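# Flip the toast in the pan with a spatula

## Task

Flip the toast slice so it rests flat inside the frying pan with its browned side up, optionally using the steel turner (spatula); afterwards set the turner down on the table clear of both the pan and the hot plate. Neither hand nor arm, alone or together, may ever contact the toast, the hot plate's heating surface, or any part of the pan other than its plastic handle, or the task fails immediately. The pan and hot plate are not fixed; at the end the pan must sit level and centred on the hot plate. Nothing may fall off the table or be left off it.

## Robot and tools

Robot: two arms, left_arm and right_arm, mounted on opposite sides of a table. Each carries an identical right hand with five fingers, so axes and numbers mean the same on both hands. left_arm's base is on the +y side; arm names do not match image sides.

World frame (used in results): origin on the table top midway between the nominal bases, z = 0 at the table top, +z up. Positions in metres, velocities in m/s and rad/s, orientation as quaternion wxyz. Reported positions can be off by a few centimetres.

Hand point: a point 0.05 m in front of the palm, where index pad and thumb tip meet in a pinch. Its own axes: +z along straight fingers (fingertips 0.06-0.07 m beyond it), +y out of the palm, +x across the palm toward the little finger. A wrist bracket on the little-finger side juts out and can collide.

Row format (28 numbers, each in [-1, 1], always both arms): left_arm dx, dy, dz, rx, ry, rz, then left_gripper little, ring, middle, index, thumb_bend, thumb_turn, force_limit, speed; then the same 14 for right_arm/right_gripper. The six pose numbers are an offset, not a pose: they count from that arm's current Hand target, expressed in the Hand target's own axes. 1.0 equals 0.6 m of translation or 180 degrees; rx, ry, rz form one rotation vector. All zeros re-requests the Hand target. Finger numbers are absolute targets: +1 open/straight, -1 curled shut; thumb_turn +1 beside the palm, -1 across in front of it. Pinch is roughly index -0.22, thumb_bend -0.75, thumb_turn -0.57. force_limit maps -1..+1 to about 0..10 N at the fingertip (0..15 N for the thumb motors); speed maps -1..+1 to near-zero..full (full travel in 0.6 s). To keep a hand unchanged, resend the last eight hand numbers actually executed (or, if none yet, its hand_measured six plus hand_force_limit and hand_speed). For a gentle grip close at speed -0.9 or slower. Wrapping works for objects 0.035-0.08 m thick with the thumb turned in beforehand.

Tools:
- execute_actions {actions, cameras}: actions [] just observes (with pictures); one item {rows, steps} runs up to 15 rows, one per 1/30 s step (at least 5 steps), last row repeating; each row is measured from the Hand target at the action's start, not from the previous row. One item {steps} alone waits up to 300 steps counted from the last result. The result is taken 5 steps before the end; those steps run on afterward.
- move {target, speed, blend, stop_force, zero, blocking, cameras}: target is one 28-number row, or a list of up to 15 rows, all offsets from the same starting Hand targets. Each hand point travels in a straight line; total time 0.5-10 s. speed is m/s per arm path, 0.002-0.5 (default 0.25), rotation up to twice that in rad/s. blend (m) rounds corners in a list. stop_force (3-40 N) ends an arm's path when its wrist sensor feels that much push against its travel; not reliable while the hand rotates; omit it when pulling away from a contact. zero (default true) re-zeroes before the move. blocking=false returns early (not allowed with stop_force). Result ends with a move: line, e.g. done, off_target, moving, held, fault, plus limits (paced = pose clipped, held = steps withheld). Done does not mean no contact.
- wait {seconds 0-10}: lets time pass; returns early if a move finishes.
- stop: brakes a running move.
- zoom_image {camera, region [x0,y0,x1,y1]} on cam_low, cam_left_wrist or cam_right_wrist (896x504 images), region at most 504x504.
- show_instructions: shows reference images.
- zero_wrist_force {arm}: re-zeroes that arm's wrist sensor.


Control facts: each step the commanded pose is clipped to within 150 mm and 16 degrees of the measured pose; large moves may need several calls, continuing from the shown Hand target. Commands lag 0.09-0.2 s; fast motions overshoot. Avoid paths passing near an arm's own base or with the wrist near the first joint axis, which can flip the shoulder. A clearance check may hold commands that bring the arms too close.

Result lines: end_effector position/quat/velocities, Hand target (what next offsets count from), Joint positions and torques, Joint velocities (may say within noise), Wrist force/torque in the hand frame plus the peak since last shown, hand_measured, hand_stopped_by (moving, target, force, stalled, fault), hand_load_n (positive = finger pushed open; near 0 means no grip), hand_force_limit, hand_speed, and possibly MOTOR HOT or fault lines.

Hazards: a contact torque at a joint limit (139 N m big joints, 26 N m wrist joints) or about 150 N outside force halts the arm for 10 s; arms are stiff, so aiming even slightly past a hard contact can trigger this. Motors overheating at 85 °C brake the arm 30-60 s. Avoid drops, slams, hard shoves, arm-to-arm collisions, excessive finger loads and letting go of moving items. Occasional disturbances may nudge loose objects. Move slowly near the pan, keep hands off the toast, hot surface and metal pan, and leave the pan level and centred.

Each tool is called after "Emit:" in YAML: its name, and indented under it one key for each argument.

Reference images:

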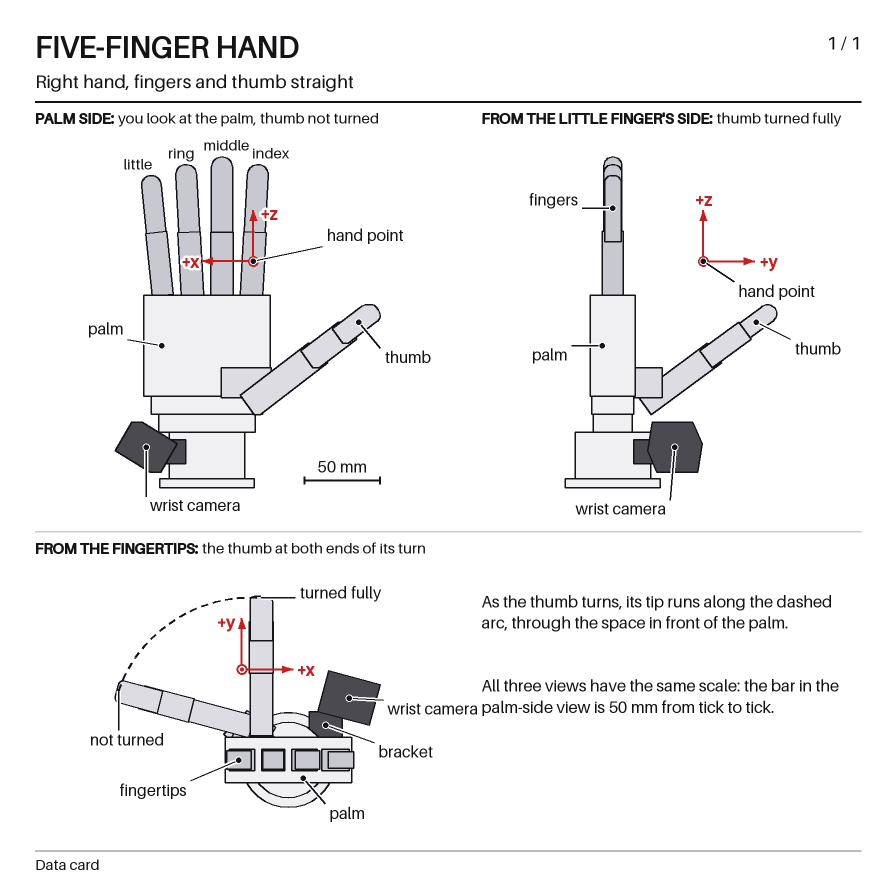

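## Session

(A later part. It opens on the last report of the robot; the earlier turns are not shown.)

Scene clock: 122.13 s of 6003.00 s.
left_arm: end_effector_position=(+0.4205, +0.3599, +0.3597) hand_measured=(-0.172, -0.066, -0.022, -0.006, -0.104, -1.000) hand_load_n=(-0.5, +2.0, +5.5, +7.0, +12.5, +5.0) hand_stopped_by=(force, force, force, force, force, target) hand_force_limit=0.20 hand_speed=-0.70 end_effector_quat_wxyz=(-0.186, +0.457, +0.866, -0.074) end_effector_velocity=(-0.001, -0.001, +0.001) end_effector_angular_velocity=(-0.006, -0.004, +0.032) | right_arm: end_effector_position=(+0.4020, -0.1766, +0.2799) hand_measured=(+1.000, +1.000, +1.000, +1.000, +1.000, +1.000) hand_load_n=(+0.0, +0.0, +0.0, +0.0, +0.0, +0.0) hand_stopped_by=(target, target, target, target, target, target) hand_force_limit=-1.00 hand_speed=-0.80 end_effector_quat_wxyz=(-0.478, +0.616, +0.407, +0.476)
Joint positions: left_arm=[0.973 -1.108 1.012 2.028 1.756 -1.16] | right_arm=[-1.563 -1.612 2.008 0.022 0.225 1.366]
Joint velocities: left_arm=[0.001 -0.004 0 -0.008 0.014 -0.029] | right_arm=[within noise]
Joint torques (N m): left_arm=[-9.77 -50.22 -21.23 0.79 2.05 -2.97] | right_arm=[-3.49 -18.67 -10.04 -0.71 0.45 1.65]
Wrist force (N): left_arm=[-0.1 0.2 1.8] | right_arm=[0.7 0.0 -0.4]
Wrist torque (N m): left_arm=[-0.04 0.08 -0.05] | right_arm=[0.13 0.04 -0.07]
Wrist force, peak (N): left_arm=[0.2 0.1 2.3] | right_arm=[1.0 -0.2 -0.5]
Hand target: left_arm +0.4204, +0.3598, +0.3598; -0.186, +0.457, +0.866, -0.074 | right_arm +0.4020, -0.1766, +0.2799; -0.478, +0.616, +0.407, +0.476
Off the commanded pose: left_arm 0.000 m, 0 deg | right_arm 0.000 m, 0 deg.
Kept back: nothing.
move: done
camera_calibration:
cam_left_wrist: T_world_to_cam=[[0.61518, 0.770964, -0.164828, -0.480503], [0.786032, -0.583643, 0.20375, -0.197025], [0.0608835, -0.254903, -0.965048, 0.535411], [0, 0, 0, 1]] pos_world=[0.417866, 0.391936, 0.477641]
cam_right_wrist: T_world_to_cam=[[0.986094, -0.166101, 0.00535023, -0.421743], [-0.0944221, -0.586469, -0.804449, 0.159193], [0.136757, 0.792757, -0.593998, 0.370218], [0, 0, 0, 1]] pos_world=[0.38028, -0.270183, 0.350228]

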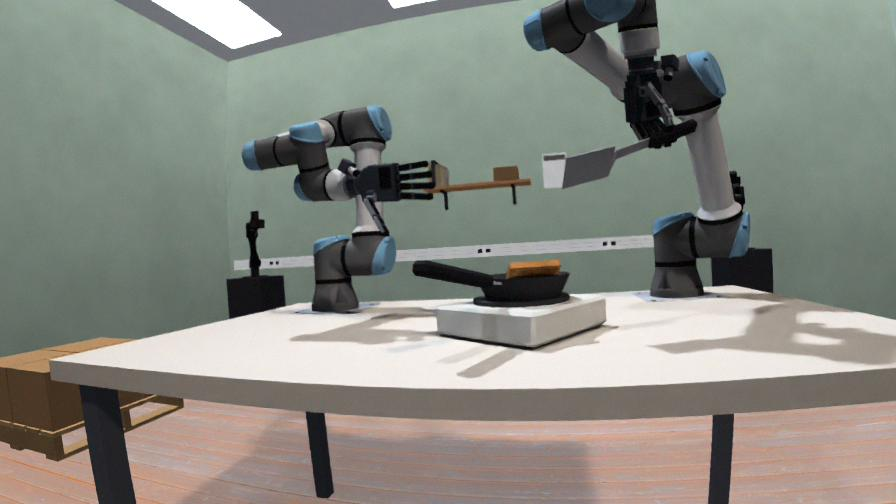

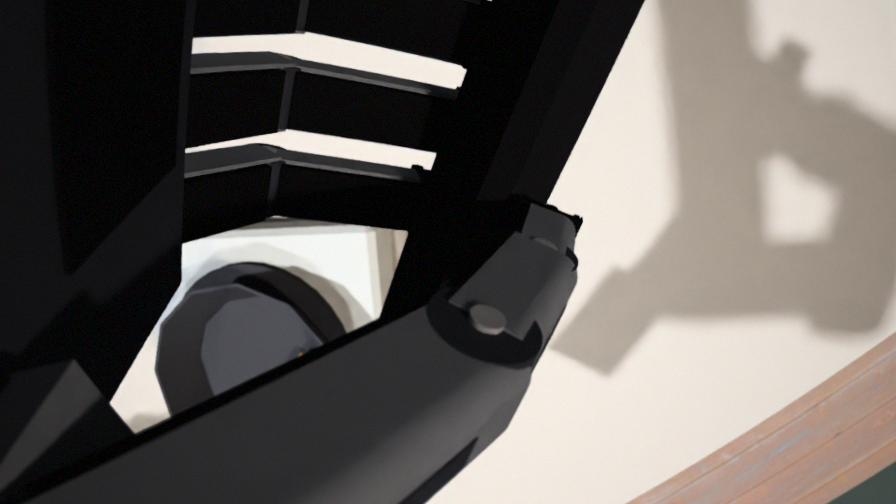

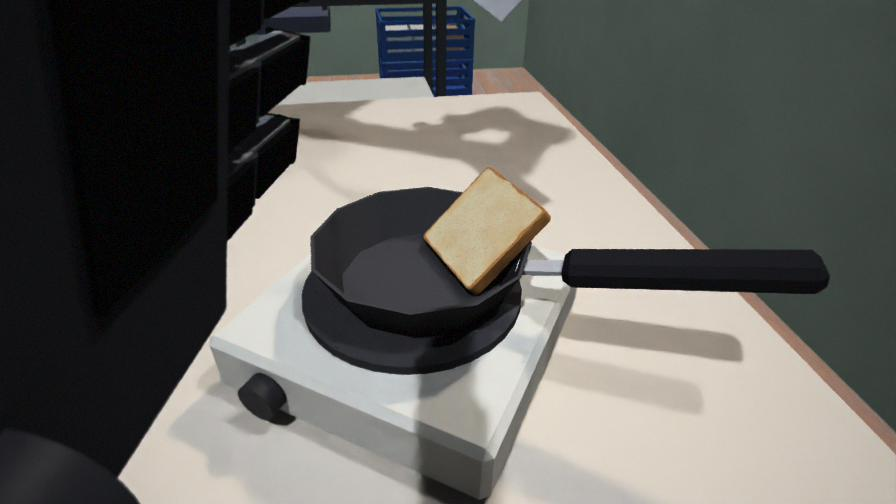

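Emit:
move:
  target: [-0.181,0.151,0.228,0.0153,-0.0546,0.0221,-0.8,-0.8,-0.8,-0.8,-0.6,-1,0.2,-0.7,0,0,0,0,0,0,1,1,1,1,1,1,-1,-0.8]
  speed: 0.2
  cameras: ["cam_low","cam_right_wrist"]

Emit:
zoom_image:
  camera: "cam_right_wrist"
  region: [350, 0, 750, 340]

Emit:
zoom_image:
  camera: "cam_low"
  region: [420, 170, 720, 340]

Scene clock: 125.03 s of 6003.00 s.
left_arm: end_effector_position=(+0.4919, +0.3281, +0.1793) hand_measured=(-0.172, -0.066, -0.022, -0.006, -0.104, -1.000) hand_load_n=(+0.5, +2.0, +6.0, +7.0, +12.0, +5.0) hand_stopped_by=(force, force, force, force, force, target) hand_force_limit=0.20 hand_speed=-0.70 end_effector_quat_wxyz=(-0.119, +0.474, +0.861, -0.140) | right_arm: end_effector_position=(+0.4020, -0.1766, +0.2799) hand_measured=(+1.000, +1.000, +1.000, +1.000, +1.000, +1.000) hand_load_n=(-0.5, +0.5, +0.0, +0.0, +0.0, +0.0) hand_stopped_by=(target, target, target, target, target, target) hand_force_limit=-1.00 hand_speed=-0.80 end_effector_quat_wxyz=(-0.478, +0.616, +0.407, +0.476)
Joint positions: left_arm=[1.057 -0.93 1.165 1.581 1.852 -1.04] | right_arm=[-1.563 -1.612 2.008 0.022 0.225 1.366]
Joint velocities: within noise
Joint torques (N m): left_arm=[-10.82 -45.94 -31.11 1.16 -1.28 -2.66] | right_arm=[-2.81 -18.8 -10.93 -0.56 0.41 1.62]
Wrist force (N): left_arm=[0.2 -0.1 1.9] | right_arm=[0.6 -0.4 -0.2]
Wrist torque (N m): left_arm=[-0.12 0.12 -0.07] | right_arm=[0.06 0.05 -0.09]
Wrist force, peak (N): left_arm=[-0.4 1.2 3.3] | right_arm=[0.9 -0.7 -0.3]
Hand target: left_arm +0.4920, +0.3280, +0.1793; -0.119, +0.474, +0.861, -0.140 | right_arm +0.4020, -0.1766, +0.2799; -0.478, +0.616, +0.407, +0.476
Off the commanded pose: left_arm 0.000 m, 0 deg | right_arm 0.000 m, 0 deg.
Kept back: nothing.
move: done
camera_calibration:
cam_right_wrist: T_world_to_cam=[[0.986094, -0.166101, 0.00535017, -0.421744], [-0.0944222, -0.586469, -0.804449, 0.159193], [0.136757, 0.792757, -0.593998, 0.370218], [0, 0, 0, 1]] pos_world=[0.38028, -0.270183, 0.350228]
Images, in order (width x height): cam_low 896x504, cam_right_wrist 896x504.

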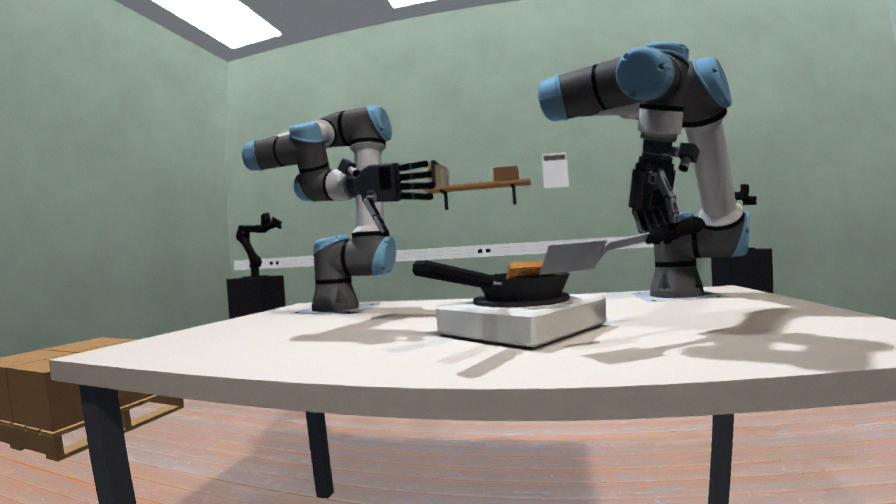

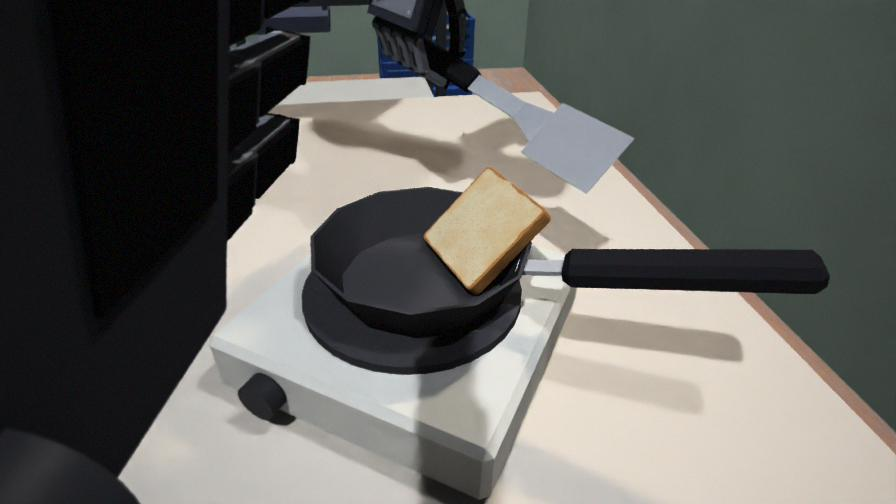

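Scaled by 1.260.

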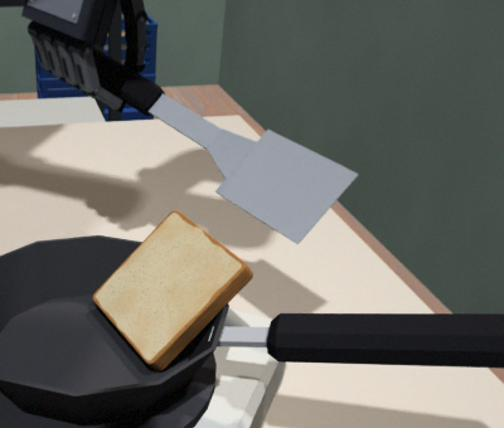

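Scaled by 1.680.

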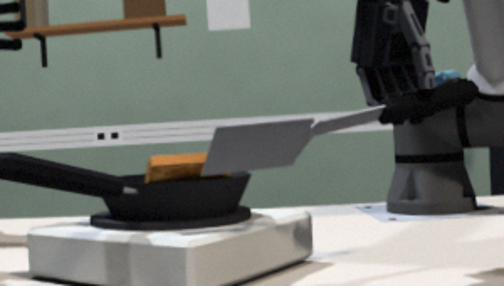

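Emit:
move:
  target: [-0.0748,-0.0077,0.0329,0,0,0,-0.8,-0.8,-0.8,-0.8,-0.6,-1,0.2,-0.7,0,0,0,0,0,0,1,1,1,1,1,1,-1,-0.8]
  speed: 0.08
  cameras: ["cam_low","cam_right_wrist"]

Emit:
zoom_image:
  camera: "cam_right_wrist"
  region: [400, 100, 700, 340]

Emit:
zoom_image:
  camera: "cam_low"
  region: [470, 220, 640, 320]

Scene clock: 126.93 s of 6003.00 s.
left_arm: end_effector_position=(+0.5051, +0.2847, +0.1592) hand_measured=(-0.172, -0.066, -0.022, -0.006, -0.104, -1.000) hand_load_n=(+0.0, +2.0, +5.5, +6.5, +12.0, +5.5) hand_stopped_by=(force, force, force, force, force, target) hand_force_limit=0.20 hand_speed=-0.70 end_effector_quat_wxyz=(-0.119, +0.474, +0.861, -0.141) end_effector_velocity=(-0.001, +0.004, +0.002) end_effector_angular_velocity=(-0.002, +0.001, -0.003) | right_arm: end_effector_position=(+0.4020, -0.1766, +0.2799) hand_measured=(+1.000, +1.000, +1.000, +1.000, +1.000, +1.000) hand_load_n=(+0.0, +0.0, +0.0, +0.0, +0.0, +0.0) hand_stopped_by=(target, target, target, target, target, target) hand_force_limit=-1.00 hand_speed=-0.80 end_effector_quat_wxyz=(-0.478, +0.616, +0.407, +0.476)
Joint positions: left_arm=[1.002 -0.852 1.081 1.571 1.865 -1.096] | right_arm=[-1.563 -1.612 2.008 0.022 0.225 1.366]
Joint velocities: left_arm=[0.005 -0.008 0.009 0.001 0 0.008] | right_arm=[within noise]
Joint torques (N m): left_arm=[11.21 -59.38 -7.73 4.49 -0.28 2.77] | right_arm=[-2.75 -17.92 -11.12 -0.75 0.58 1.56]
Wrist force (N): left_arm=[0.1 0.0 1.8] | right_arm=[0.3 -0.4 -0.1]
Wrist torque (N m): left_arm=[-0.12 0.13 -0.06] | right_arm=[0.05 0.09 -0.11]
Wrist force, peak (N): left_arm=[-0.9 -0.1 2.0] | right_arm=[0.8 -0.5 -0.4]
Hand target: left_arm +0.5051, +0.2850, +0.1593; -0.119, +0.474, +0.861, -0.140 | right_arm +0.4020, -0.1766, +0.2799; -0.478, +0.616, +0.407, +0.476
Off the commanded pose: left_arm 0.000 m, 0 deg | right_arm 0.000 m, 0 deg.
Kept back: nothing.
move: done
camera_calibration:
cam_right_wrist: T_world_to_cam=[[0.986094, -0.166101, 0.00535017, -0.421743], [-0.0944222, -0.586469, -0.804449, 0.159193], [0.136757, 0.792757, -0.593998, 0.370218], [0, 0, 0, 1]] pos_world=[0.38028, -0.270183, 0.350228]
Images, in order (width x height): cam_low 896x504, cam_right_wrist 896x504.

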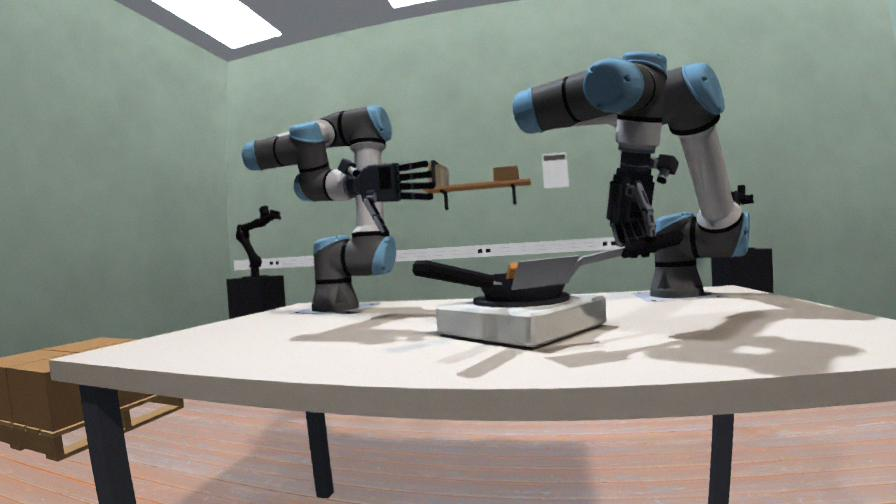

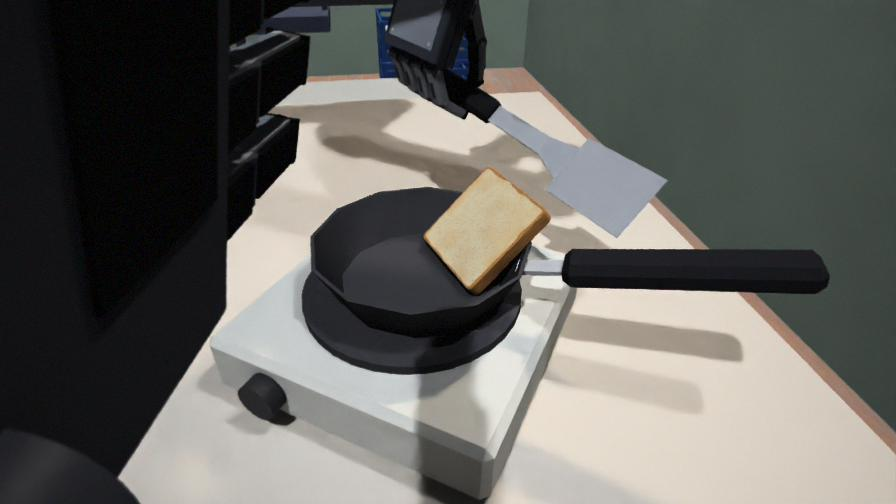

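Scaled by 1.680.

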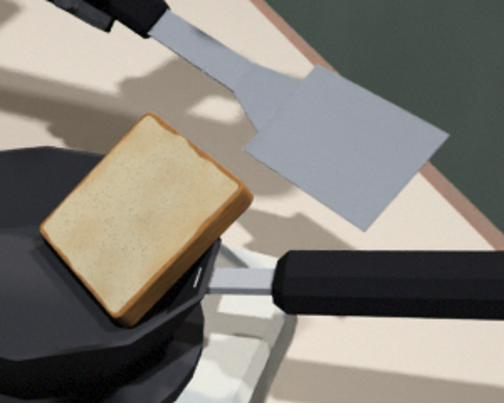

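Scaled by 2.965.

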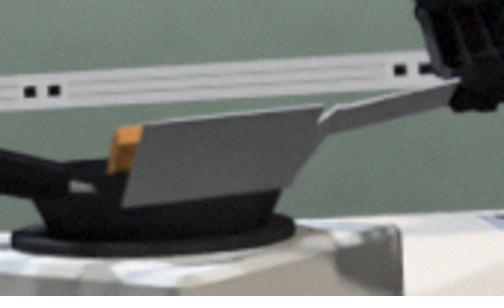

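Emit:
move:
  target: [0.0057,-0.0114,0.0429,0,0,0,-0.8,-0.8,-0.8,-0.8,-0.6,-1,0.2,-0.7,0,0,0,0,0,0,1,1,1,1,1,1,-1,-0.8]
  speed: 0.05
  stop_force: 4
  cameras: ["cam_low","cam_right_wrist"]

Emit:
zoom_image:
  camera: "cam_right_wrist"
  region: [400, 100, 700, 340]

Emit:
zoom_image:
  camera: "cam_low"
  region: [470, 220, 640, 320]

Scene clock: 129.43 s of 6003.00 s.
left_arm: end_effector_position=(+0.4892, +0.2811, +0.1379) hand_measured=(-0.172, -0.066, -0.022, -0.006, -0.104, -1.000) hand_load_n=(+0.0, +2.0, +6.0, +6.5, +12.0, +5.0) hand_stopped_by=(force, force, force, force, force, target) hand_force_limit=0.20 hand_speed=-0.70 end_effector_quat_wxyz=(-0.119, +0.474, +0.861, -0.140) | right_arm: end_effector_position=(+0.4020, -0.1766, +0.2799) hand_measured=(+1.000, +1.000, +1.000, +1.000, +1.000, +1.000) hand_load_n=(+0.0, +0.0, +0.0, +0.0, +0.0, +0.0) hand_stopped_by=(target, target, target, target, target, target) hand_force_limit=-1.00 hand_speed=-0.80 end_effector_quat_wxyz=(-0.478, +0.616, +0.407, +0.476)
Joint positions: left_arm=[0.981 -0.873 1.172 1.494 1.87 -1.117] | right_arm=[-1.563 -1.612 2.008 0.022 0.225 1.366]
Joint velocities: within noise
Joint torques (N m): left_arm=[11.03 -41.93 -29.93 1.82 -1.54 2.81] | right_arm=[-2.01 -17.95 -11.37 -0.67 0.45 1.69]
Wrist force (N): left_arm=[-0.1 -0.1 1.9] | right_arm=[0.5 -0.2 -0.3]
Wrist torque (N m): left_arm=[-0.11 0.16 -0.06] | right_arm=[0.08 0.06 -0.09]
Wrist force, peak (N): left_arm=[0.1 0.0 2.6] | right_arm=[0.8 -0.5 -0.3]
Hand target: left_arm +0.4892, +0.2811, +0.1379; -0.119, +0.474, +0.861, -0.140 | right_arm +0.4020, -0.1766, +0.2799; -0.478, +0.616, +0.407, +0.476
Off the commanded pose: left_arm 0.000 m, 0 deg | right_arm 0.000 m, 0 deg.
Kept back: nothing.
move: done
camera_calibration:
cam_right_wrist: T_world_to_cam=[[0.986094, -0.166101, 0.00535014, -0.421743], [-0.0944221, -0.586469, -0.804449, 0.159193], [0.136757, 0.792757, -0.593998, 0.370218], [0, 0, 0, 1]] pos_world=[0.38028, -0.270183, 0.350228]
Images, in order (width x height): cam_low 896x504, cam_right_wrist 896x504.

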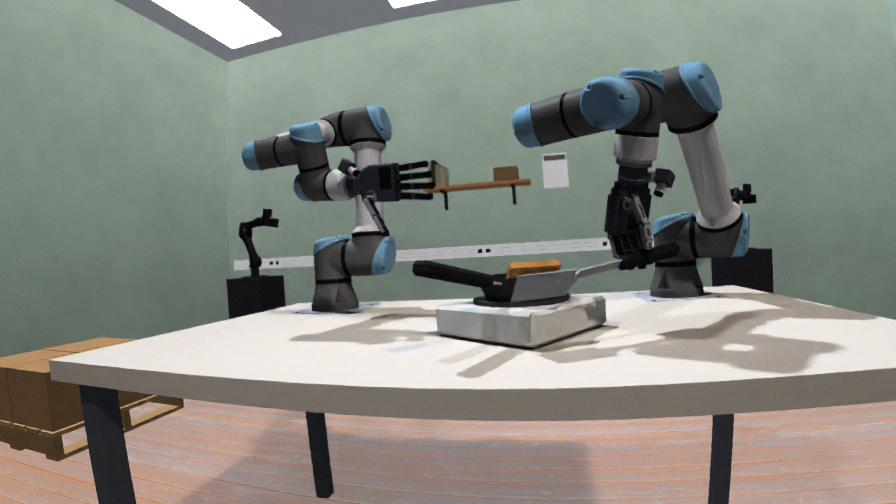

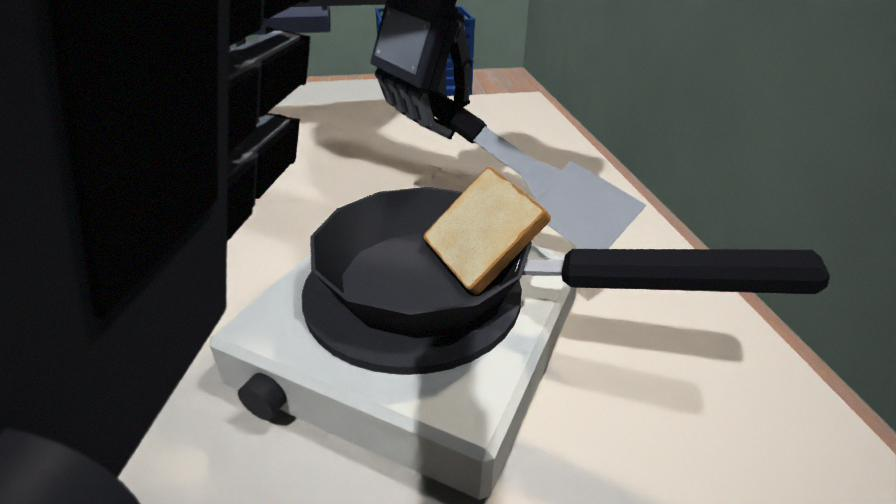

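Scaled by 1.680.

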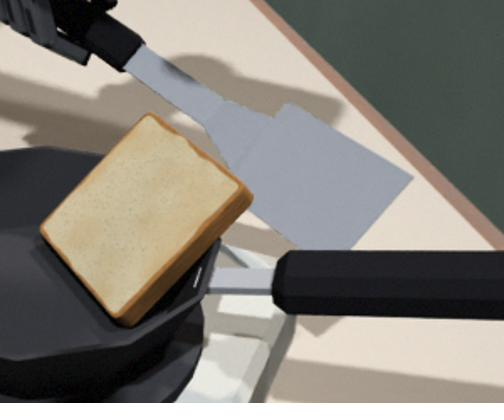

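Scaled by 2.965.

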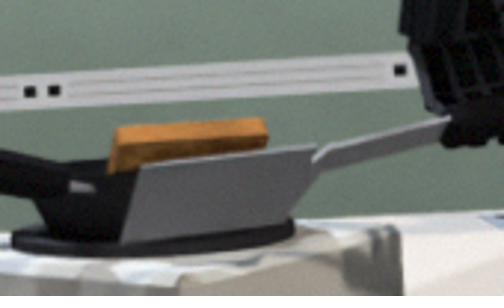

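Emit:
move:
  target: [0.0134,-0.0479,0.0192,0,0,0,-0.8,-0.8,-0.8,-0.8,-0.6,-1,0.2,-0.7,0,0,0,0,0,0,1,1,1,1,1,1,-1,-0.8]
  speed: 0.04
  stop_force: 3
  cameras: ["cam_low","cam_right_wrist"]

Emit:
zoom_image:
  camera: "cam_right_wrist"
  region: [400, 100, 700, 340]

Emit:
zoom_image:
  camera: "cam_low"
  region: [470, 220, 640, 320]

Scene clock: 132.43 s of 6003.00 s.
left_arm: end_effector_position=(+0.4586, +0.2718, +0.1380) hand_measured=(-0.172, -0.066, -0.022, -0.006, -0.104, -1.000) hand_load_n=(+0.0, +2.0, +6.0, +7.0, +12.0, +5.5) hand_stopped_by=(force, force, force, force, force, target) hand_force_limit=0.20 hand_speed=-0.70 end_effector_quat_wxyz=(-0.119, +0.474, +0.861, -0.140) | right_arm: end_effector_position=(+0.4020, -0.1766, +0.2799) hand_measured=(+1.000, +1.000, +1.000, +1.000, +1.000, +1.000) hand_load_n=(+0.0, +0.0, +0.0, +0.5, +0.0, +0.0) hand_stopped_by=(target, target, target, target, target, target) hand_force_limit=-1.00 hand_speed=-0.80 end_effector_quat_wxyz=(-0.478, +0.616, +0.407, +0.476)
Joint positions: left_arm=[0.934 -0.935 1.274 1.44 1.88 -1.165] | right_arm=[-1.563 -1.612 2.008 0.022 0.225 1.366]
Joint velocities: within noise
Joint torques (N m): left_arm=[10.84 -40.21 -30.05 4.26 -1.34 2.81] | right_arm=[-2.46 -17.73 -11.95 -0.75 0.46 1.69]
Wrist force (N): left_arm=[-0.2 0.2 1.8] | right_arm=[0.3 -0.2 -0.3]
Wrist torque (N m): left_arm=[-0.07 0.16 -0.06] | right_arm=[0.09 0.09 -0.10]
Wrist force, peak (N): left_arm=[0.0 0.1 2.1] | right_arm=[1.1 -0.2 -0.6]
Hand target: left_arm +0.4586, +0.2718, +0.1380; -0.119, +0.474, +0.861, -0.140 | right_arm +0.4020, -0.1766, +0.2799; -0.478, +0.616, +0.407, +0.476
Off the commanded pose: left_arm 0.000 m, 0 deg | right_arm 0.000 m, 0 deg.
Kept back: nothing.
move: done
camera_calibration:
cam_right_wrist: T_world_to_cam=[[0.986094, -0.166101, 0.00535038, -0.421743], [-0.0944219, -0.586469, -0.804449, 0.159193], [0.136757, 0.792757, -0.593998, 0.370218], [0, 0, 0, 1]] pos_world=[0.38028, -0.270183, 0.350228]
Images, in order (width x height): cam_low 896x504, cam_right_wrist 896x504.

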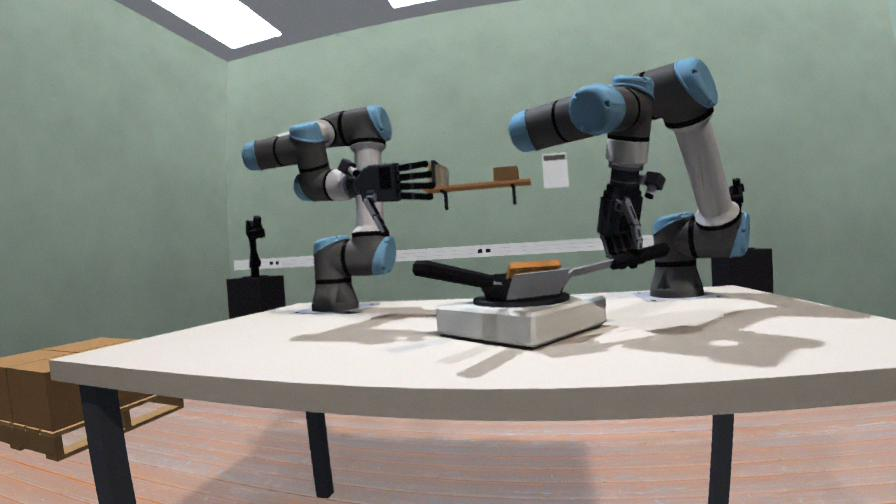

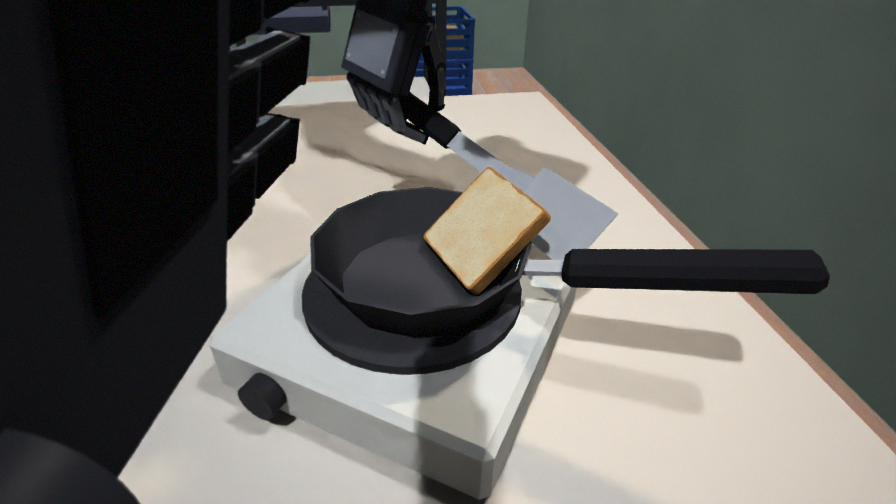

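Scaled by 1.680.

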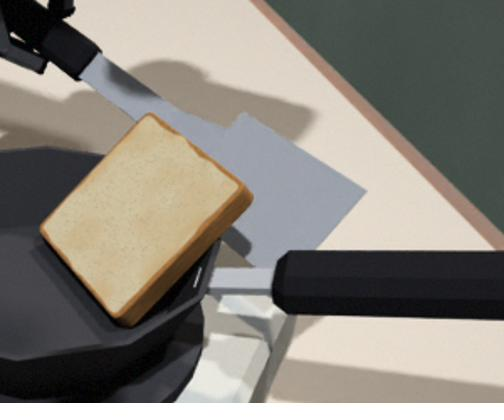

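Scaled by 2.965.

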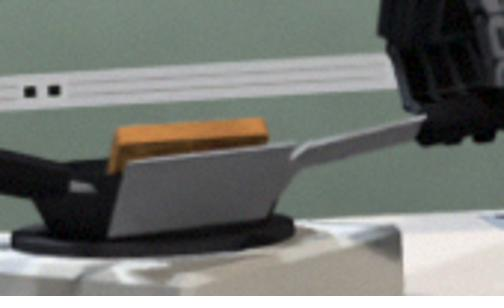

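Emit:
move:
  target: [0.0038,-0.0135,0.0054,0,0,0,-0.8,-0.8,-0.8,-0.8,-0.6,-1,0.2,-0.7,0,0,0,0,0,0,1,1,1,1,1,1,-1,-0.8]
  speed: 0.03
  stop_force: 3
  cameras: ["cam_low","cam_right_wrist"]

Emit:
zoom_image:
  camera: "cam_right_wrist"
  region: [450, 140, 650, 300]

Emit:
zoom_image:
  camera: "cam_low"
  region: [470, 220, 640, 320]

Scene clock: 134.50 s of 6003.00 s.
left_arm: end_effector_position=(+0.4500, +0.2691, +0.1380) hand_measured=(-0.172, -0.066, -0.022, -0.006, -0.104, -1.000) hand_load_n=(+0.0, +2.0, +5.5, +7.0, +12.5, +5.0) hand_stopped_by=(force, force, force, force, force, target) hand_force_limit=0.20 hand_speed=-0.70 end_effector_quat_wxyz=(-0.119, +0.474, +0.861, -0.140) | right_arm: end_effector_position=(+0.4020, -0.1766, +0.2799) hand_measured=(+1.000, +1.000, +1.000, +1.000, +1.000, +1.000) hand_load_n=(+0.0, +0.0, +0.0, +0.0, +0.0, +0.0) hand_stopped_by=(target, target, target, target, target, target) hand_force_limit=-1.00 hand_speed=-0.80 end_effector_quat_wxyz=(-0.478, +0.616, +0.407, +0.476)
Joint positions: left_arm=[0.92 -0.952 1.301 1.426 1.883 -1.179] | right_arm=[-1.563 -1.612 2.008 0.022 0.225 1.366]
Joint velocities: within noise
Joint torques (N m): left_arm=[10.85 -39.19 -29.25 4.36 -1.39 2.84] | right_arm=[-1.7 -17.46 -12.28 -0.76 0.5 1.73]
Wrist force (N): left_arm=[0.1 0.3 1.8] | right_arm=[0.4 -0.4 -0.2]
Wrist torque (N m): left_arm=[-0.05 0.12 -0.03] | right_arm=[0.07 0.07 -0.10]
Wrist force, peak (N): left_arm=[-0.1 0.1 2.2] | right_arm=[1.0 -0.3 -0.5]
Hand target: left_arm +0.4500, +0.2691, +0.1380; -0.119, +0.474, +0.861, -0.140 | right_arm +0.4020, -0.1766, +0.2799; -0.478, +0.616, +0.407, +0.476
Off the commanded pose: left_arm 0.000 m, 0 deg | right_arm 0.000 m, 0 deg.
Kept back: nothing.
move: done
camera_calibration:
cam_right_wrist: T_world_to_cam=[[0.986094, -0.166101, 0.00535022, -0.421743], [-0.0944221, -0.586469, -0.804449, 0.159193], [0.136757, 0.792757, -0.593998, 0.370218], [0, 0, 0, 1]] pos_world=[0.38028, -0.270183, 0.350228]
Images, in order (width x height): cam_low 896x504, cam_right_wrist 896x504.

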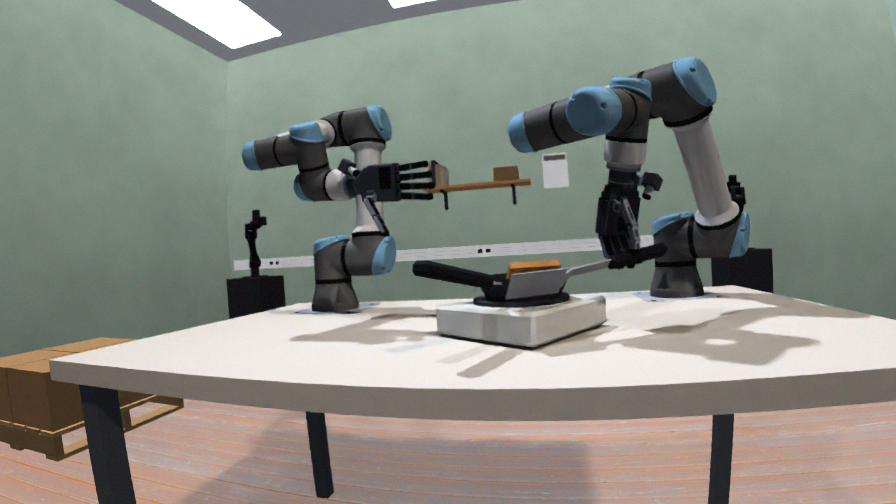

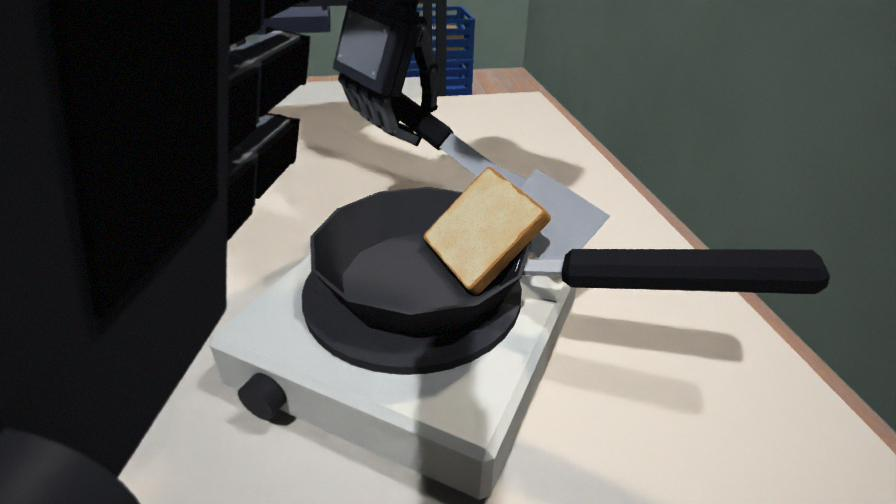

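Scaled by 2.520.

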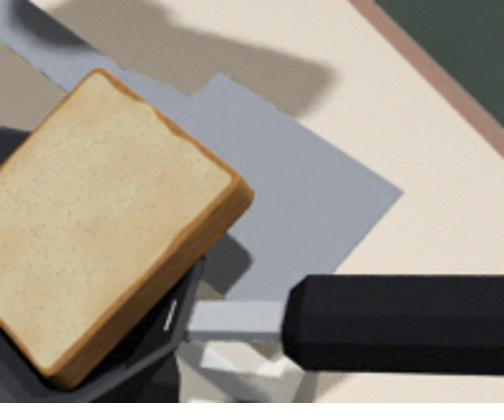

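Scaled by 2.965.

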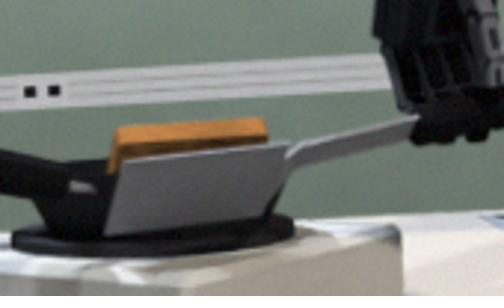

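Emit:
move:
  target: [0.0036,-0.0177,-0.0466,0,0,0,-0.8,-0.8,-0.8,-0.8,-0.6,-1,0.2,-0.7,0,0,0,0,0,0,1,1,1,1,1,1,-1,-0.8]
  speed: 0.04
  stop_force: 5
  cameras: ["cam_low","cam_right_wrist"]

Emit:
zoom_image:
  camera: "cam_right_wrist"
  region: [450, 140, 650, 300]

Emit:
zoom_image:
  camera: "cam_low"
  region: [470, 220, 640, 320]

Scene clock: 136.57 s of 6003.00 s.
left_arm: end_effector_position=(+0.4500, +0.2692, +0.1680) hand_measured=(-0.172, -0.066, -0.022, -0.006, -0.104, -1.000) hand_load_n=(+0.0, +2.0, +5.5, +7.0, +12.5, +5.5) hand_stopped_by=(force, force, force, force, force, target) hand_force_limit=0.20 hand_speed=-0.70 end_effector_quat_wxyz=(-0.119, +0.474, +0.861, -0.140) | right_arm: end_effector_position=(+0.4020, -0.1766, +0.2799) hand_measured=(+1.000, +1.000, +1.000, +1.000, +1.000, +1.000) hand_load_n=(+0.0, +0.0, +0.0, +0.0, +0.0, +0.0) hand_stopped_by=(target, target, target, target, target, target) hand_force_limit=-1.00 hand_speed=-0.80 end_effector_quat_wxyz=(-0.478, +0.616, +0.407, +0.476)
Joint positions: left_arm=[0.92 -0.975 1.258 1.491 1.883 -1.179] | right_arm=[-1.563 -1.612 2.008 0.022 0.225 1.366]
Joint velocities: within noise
Joint torques (N m): left_arm=[9.83 -38.55 -7.76 0.65 -1.18 2.59] | right_arm=[-1.74 -17.86 -12.8 -0.67 0.44 1.65]
Wrist force (N): left_arm=[-0.1 0.0 1.7] | right_arm=[0.5 -0.3 -0.4]
Wrist torque (N m): left_arm=[-0.10 0.15 -0.05] | right_arm=[0.09 0.06 -0.09]
Wrist force, peak (N): left_arm=[0.0 0.3 2.6] | right_arm=[0.9 -0.6 -0.1]
Hand target: left_arm +0.4500, +0.2692, +0.1680; -0.119, +0.474, +0.861, -0.140 | right_arm +0.4020, -0.1766, +0.2799; -0.478, +0.616, +0.407, +0.476
Off the commanded pose: left_arm 0.000 m, 0 deg | right_arm 0.000 m, 0 deg.
Kept back: nothing.
move: done
camera_calibration:
cam_right_wrist: T_world_to_cam=[[0.986094, -0.166101, 0.00535018, -0.421744], [-0.0944222, -0.586469, -0.804449, 0.159193], [0.136757, 0.792757, -0.593998, 0.370218], [0, 0, 0, 1]] pos_world=[0.38028, -0.270183, 0.350228]
Images, in order (width x height): cam_low 896x504, cam_right_wrist 896x504.

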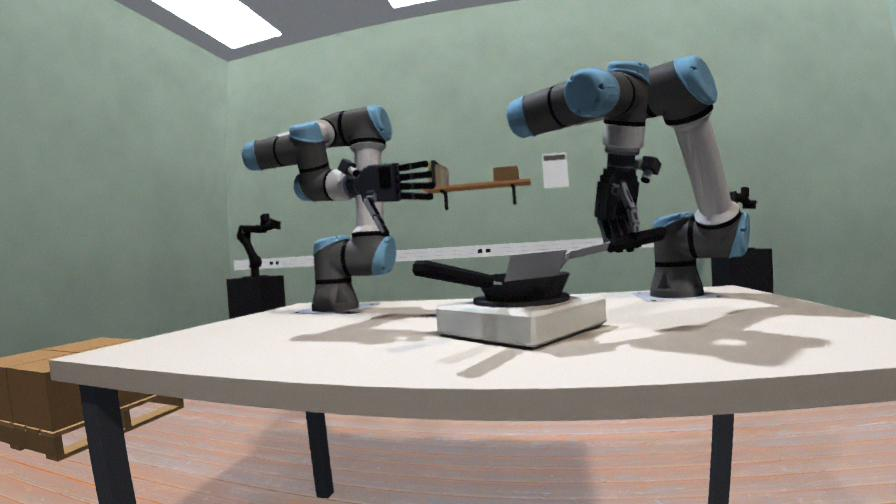

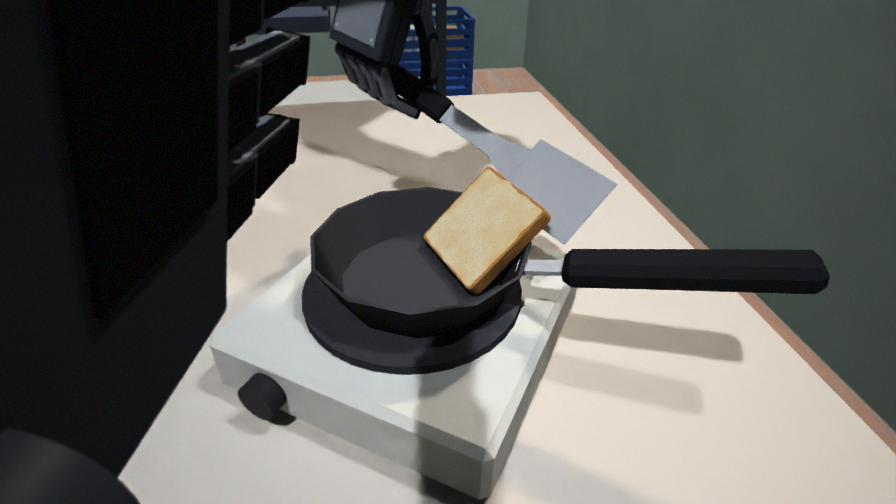

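Scaled by 2.520.

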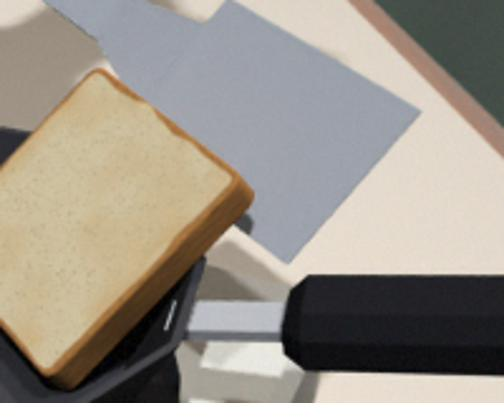

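Scaled by 2.965.

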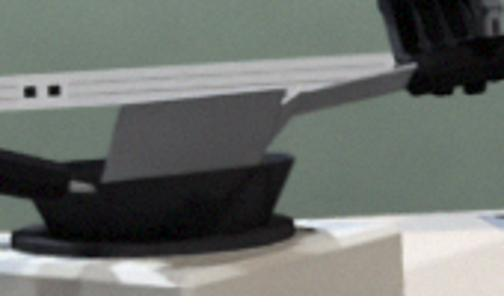

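Emit:
move:
  target:
    - [0.0048,-0.0165,0.0156,0,0,0,-0.8,-0.8,-0.8,-0.8,-0.6,-1,0.2,-0.7,0,0,0,0,0,0,1,1,1,1,1,1,-1,-0.8]
    - [0.0066,-0.0253,-0.0077,0,0,0,-0.8,-0.8,-0.8,-0.8,-0.6,-1,0.2,-0.7,0,0,0,0,0,0,1,1,1,1,1,1,-1,-0.8]
  speed: 0.03
  stop_force: 5
  cameras: ["cam_low","cam_right_wrist"]

Emit:
zoom_image:
  camera: "cam_right_wrist"
  region: [400, 140, 600, 300]

Emit:
zoom_image:
  camera: "cam_low"
  region: [470, 220, 640, 320]

Scene clock: 139.27 s of 6003.00 s.
left_arm: end_effector_position=(+0.4376, +0.2654, +0.1780) hand_measured=(-0.172, -0.066, -0.022, -0.006, -0.104, -1.000) hand_load_n=(+0.0, +2.0, +5.5, +7.5, +12.5, +5.0) hand_stopped_by=(force, force, force, force, force, target) hand_force_limit=0.20 hand_speed=-0.70 end_effector_quat_wxyz=(-0.119, +0.474, +0.861, -0.140) | right_arm: end_effector_position=(+0.4020, -0.1766, +0.2799) hand_measured=(+1.000, +1.000, +1.000, +1.000, +1.000, +1.000) hand_load_n=(+0.0, +0.0, +0.0, +0.0, +0.0, +0.0) hand_stopped_by=(target, target, target, target, target, target) hand_force_limit=-1.00 hand_speed=-0.80 end_effector_quat_wxyz=(-0.478, +0.616, +0.407, +0.476)
Joint positions: left_arm=[0.9 -1.006 1.28 1.494 1.887 -1.2] | right_arm=[-1.563 -1.612 2.008 0.022 0.225 1.366]
Joint velocities: within noise
Joint torques (N m): left_arm=[11.14 -37.24 -7.86 0.58 -1.38 2.7] | right_arm=[-2.2 -17.03 -12.75 -0.69 0.32 1.67]
Wrist force (N): left_arm=[0.0 0.1 1.8] | right_arm=[0.7 -0.4 -0.4]
Wrist torque (N m): left_arm=[-0.10 0.13 -0.05] | right_arm=[0.06 0.05 -0.09]
Wrist force, peak (N): left_arm=[-0.3 1.2 2.3] | right_arm=[0.9 -0.6 -0.3]
Hand target: left_arm +0.4376, +0.2654, +0.1780; -0.119, +0.474, +0.861, -0.140 | right_arm +0.4020, -0.1766, +0.2799; -0.478, +0.616, +0.407, +0.476
Off the commanded pose: left_arm 0.000 m, 0 deg | right_arm 0.000 m, 0 deg.
Kept back: nothing.
move: done
camera_calibration:
cam_right_wrist: T_world_to_cam=[[0.986094, -0.166101, 0.00535032, -0.421744], [-0.0944221, -0.586469, -0.804449, 0.159193], [0.136758, 0.792757, -0.593998, 0.370217], [0, 0, 0, 1]] pos_world=[0.38028, -0.270183, 0.350228]
Images, in order (width x height): cam_low 896x504, cam_right_wrist 896x504.

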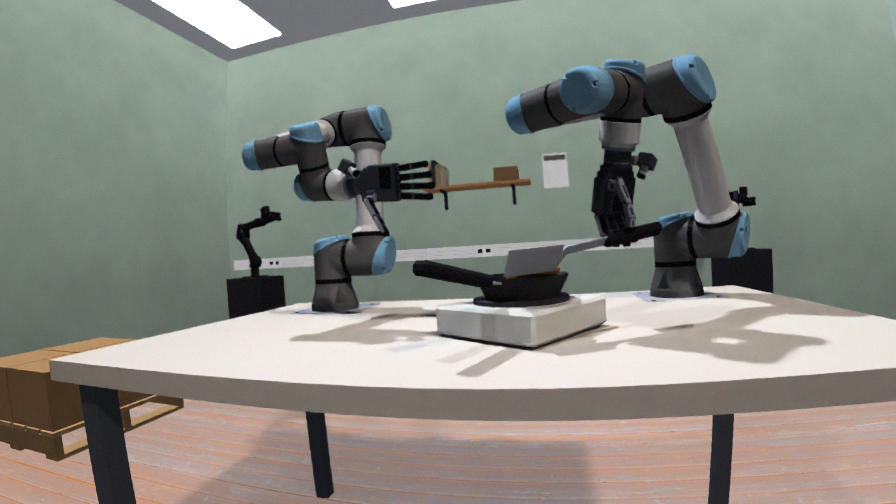

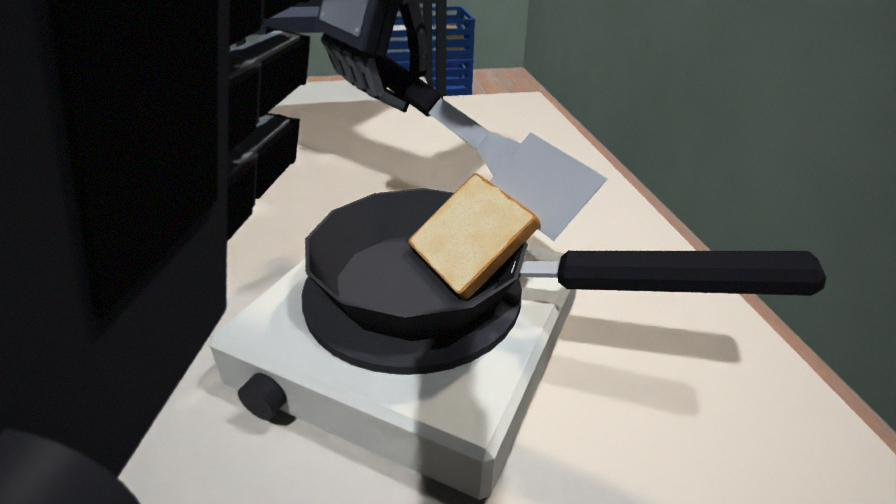

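Scaled by 2.520.

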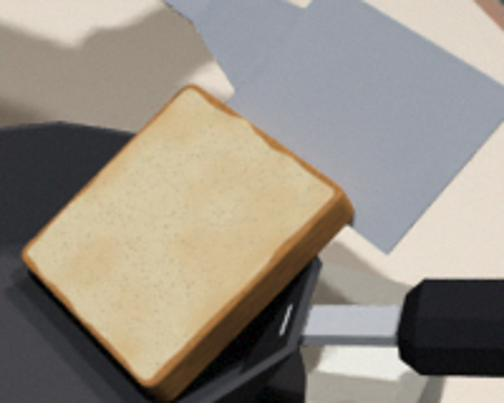

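Scaled by 2.965.

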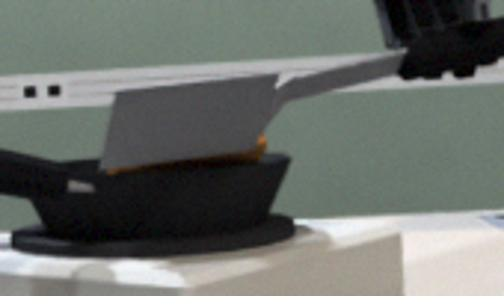

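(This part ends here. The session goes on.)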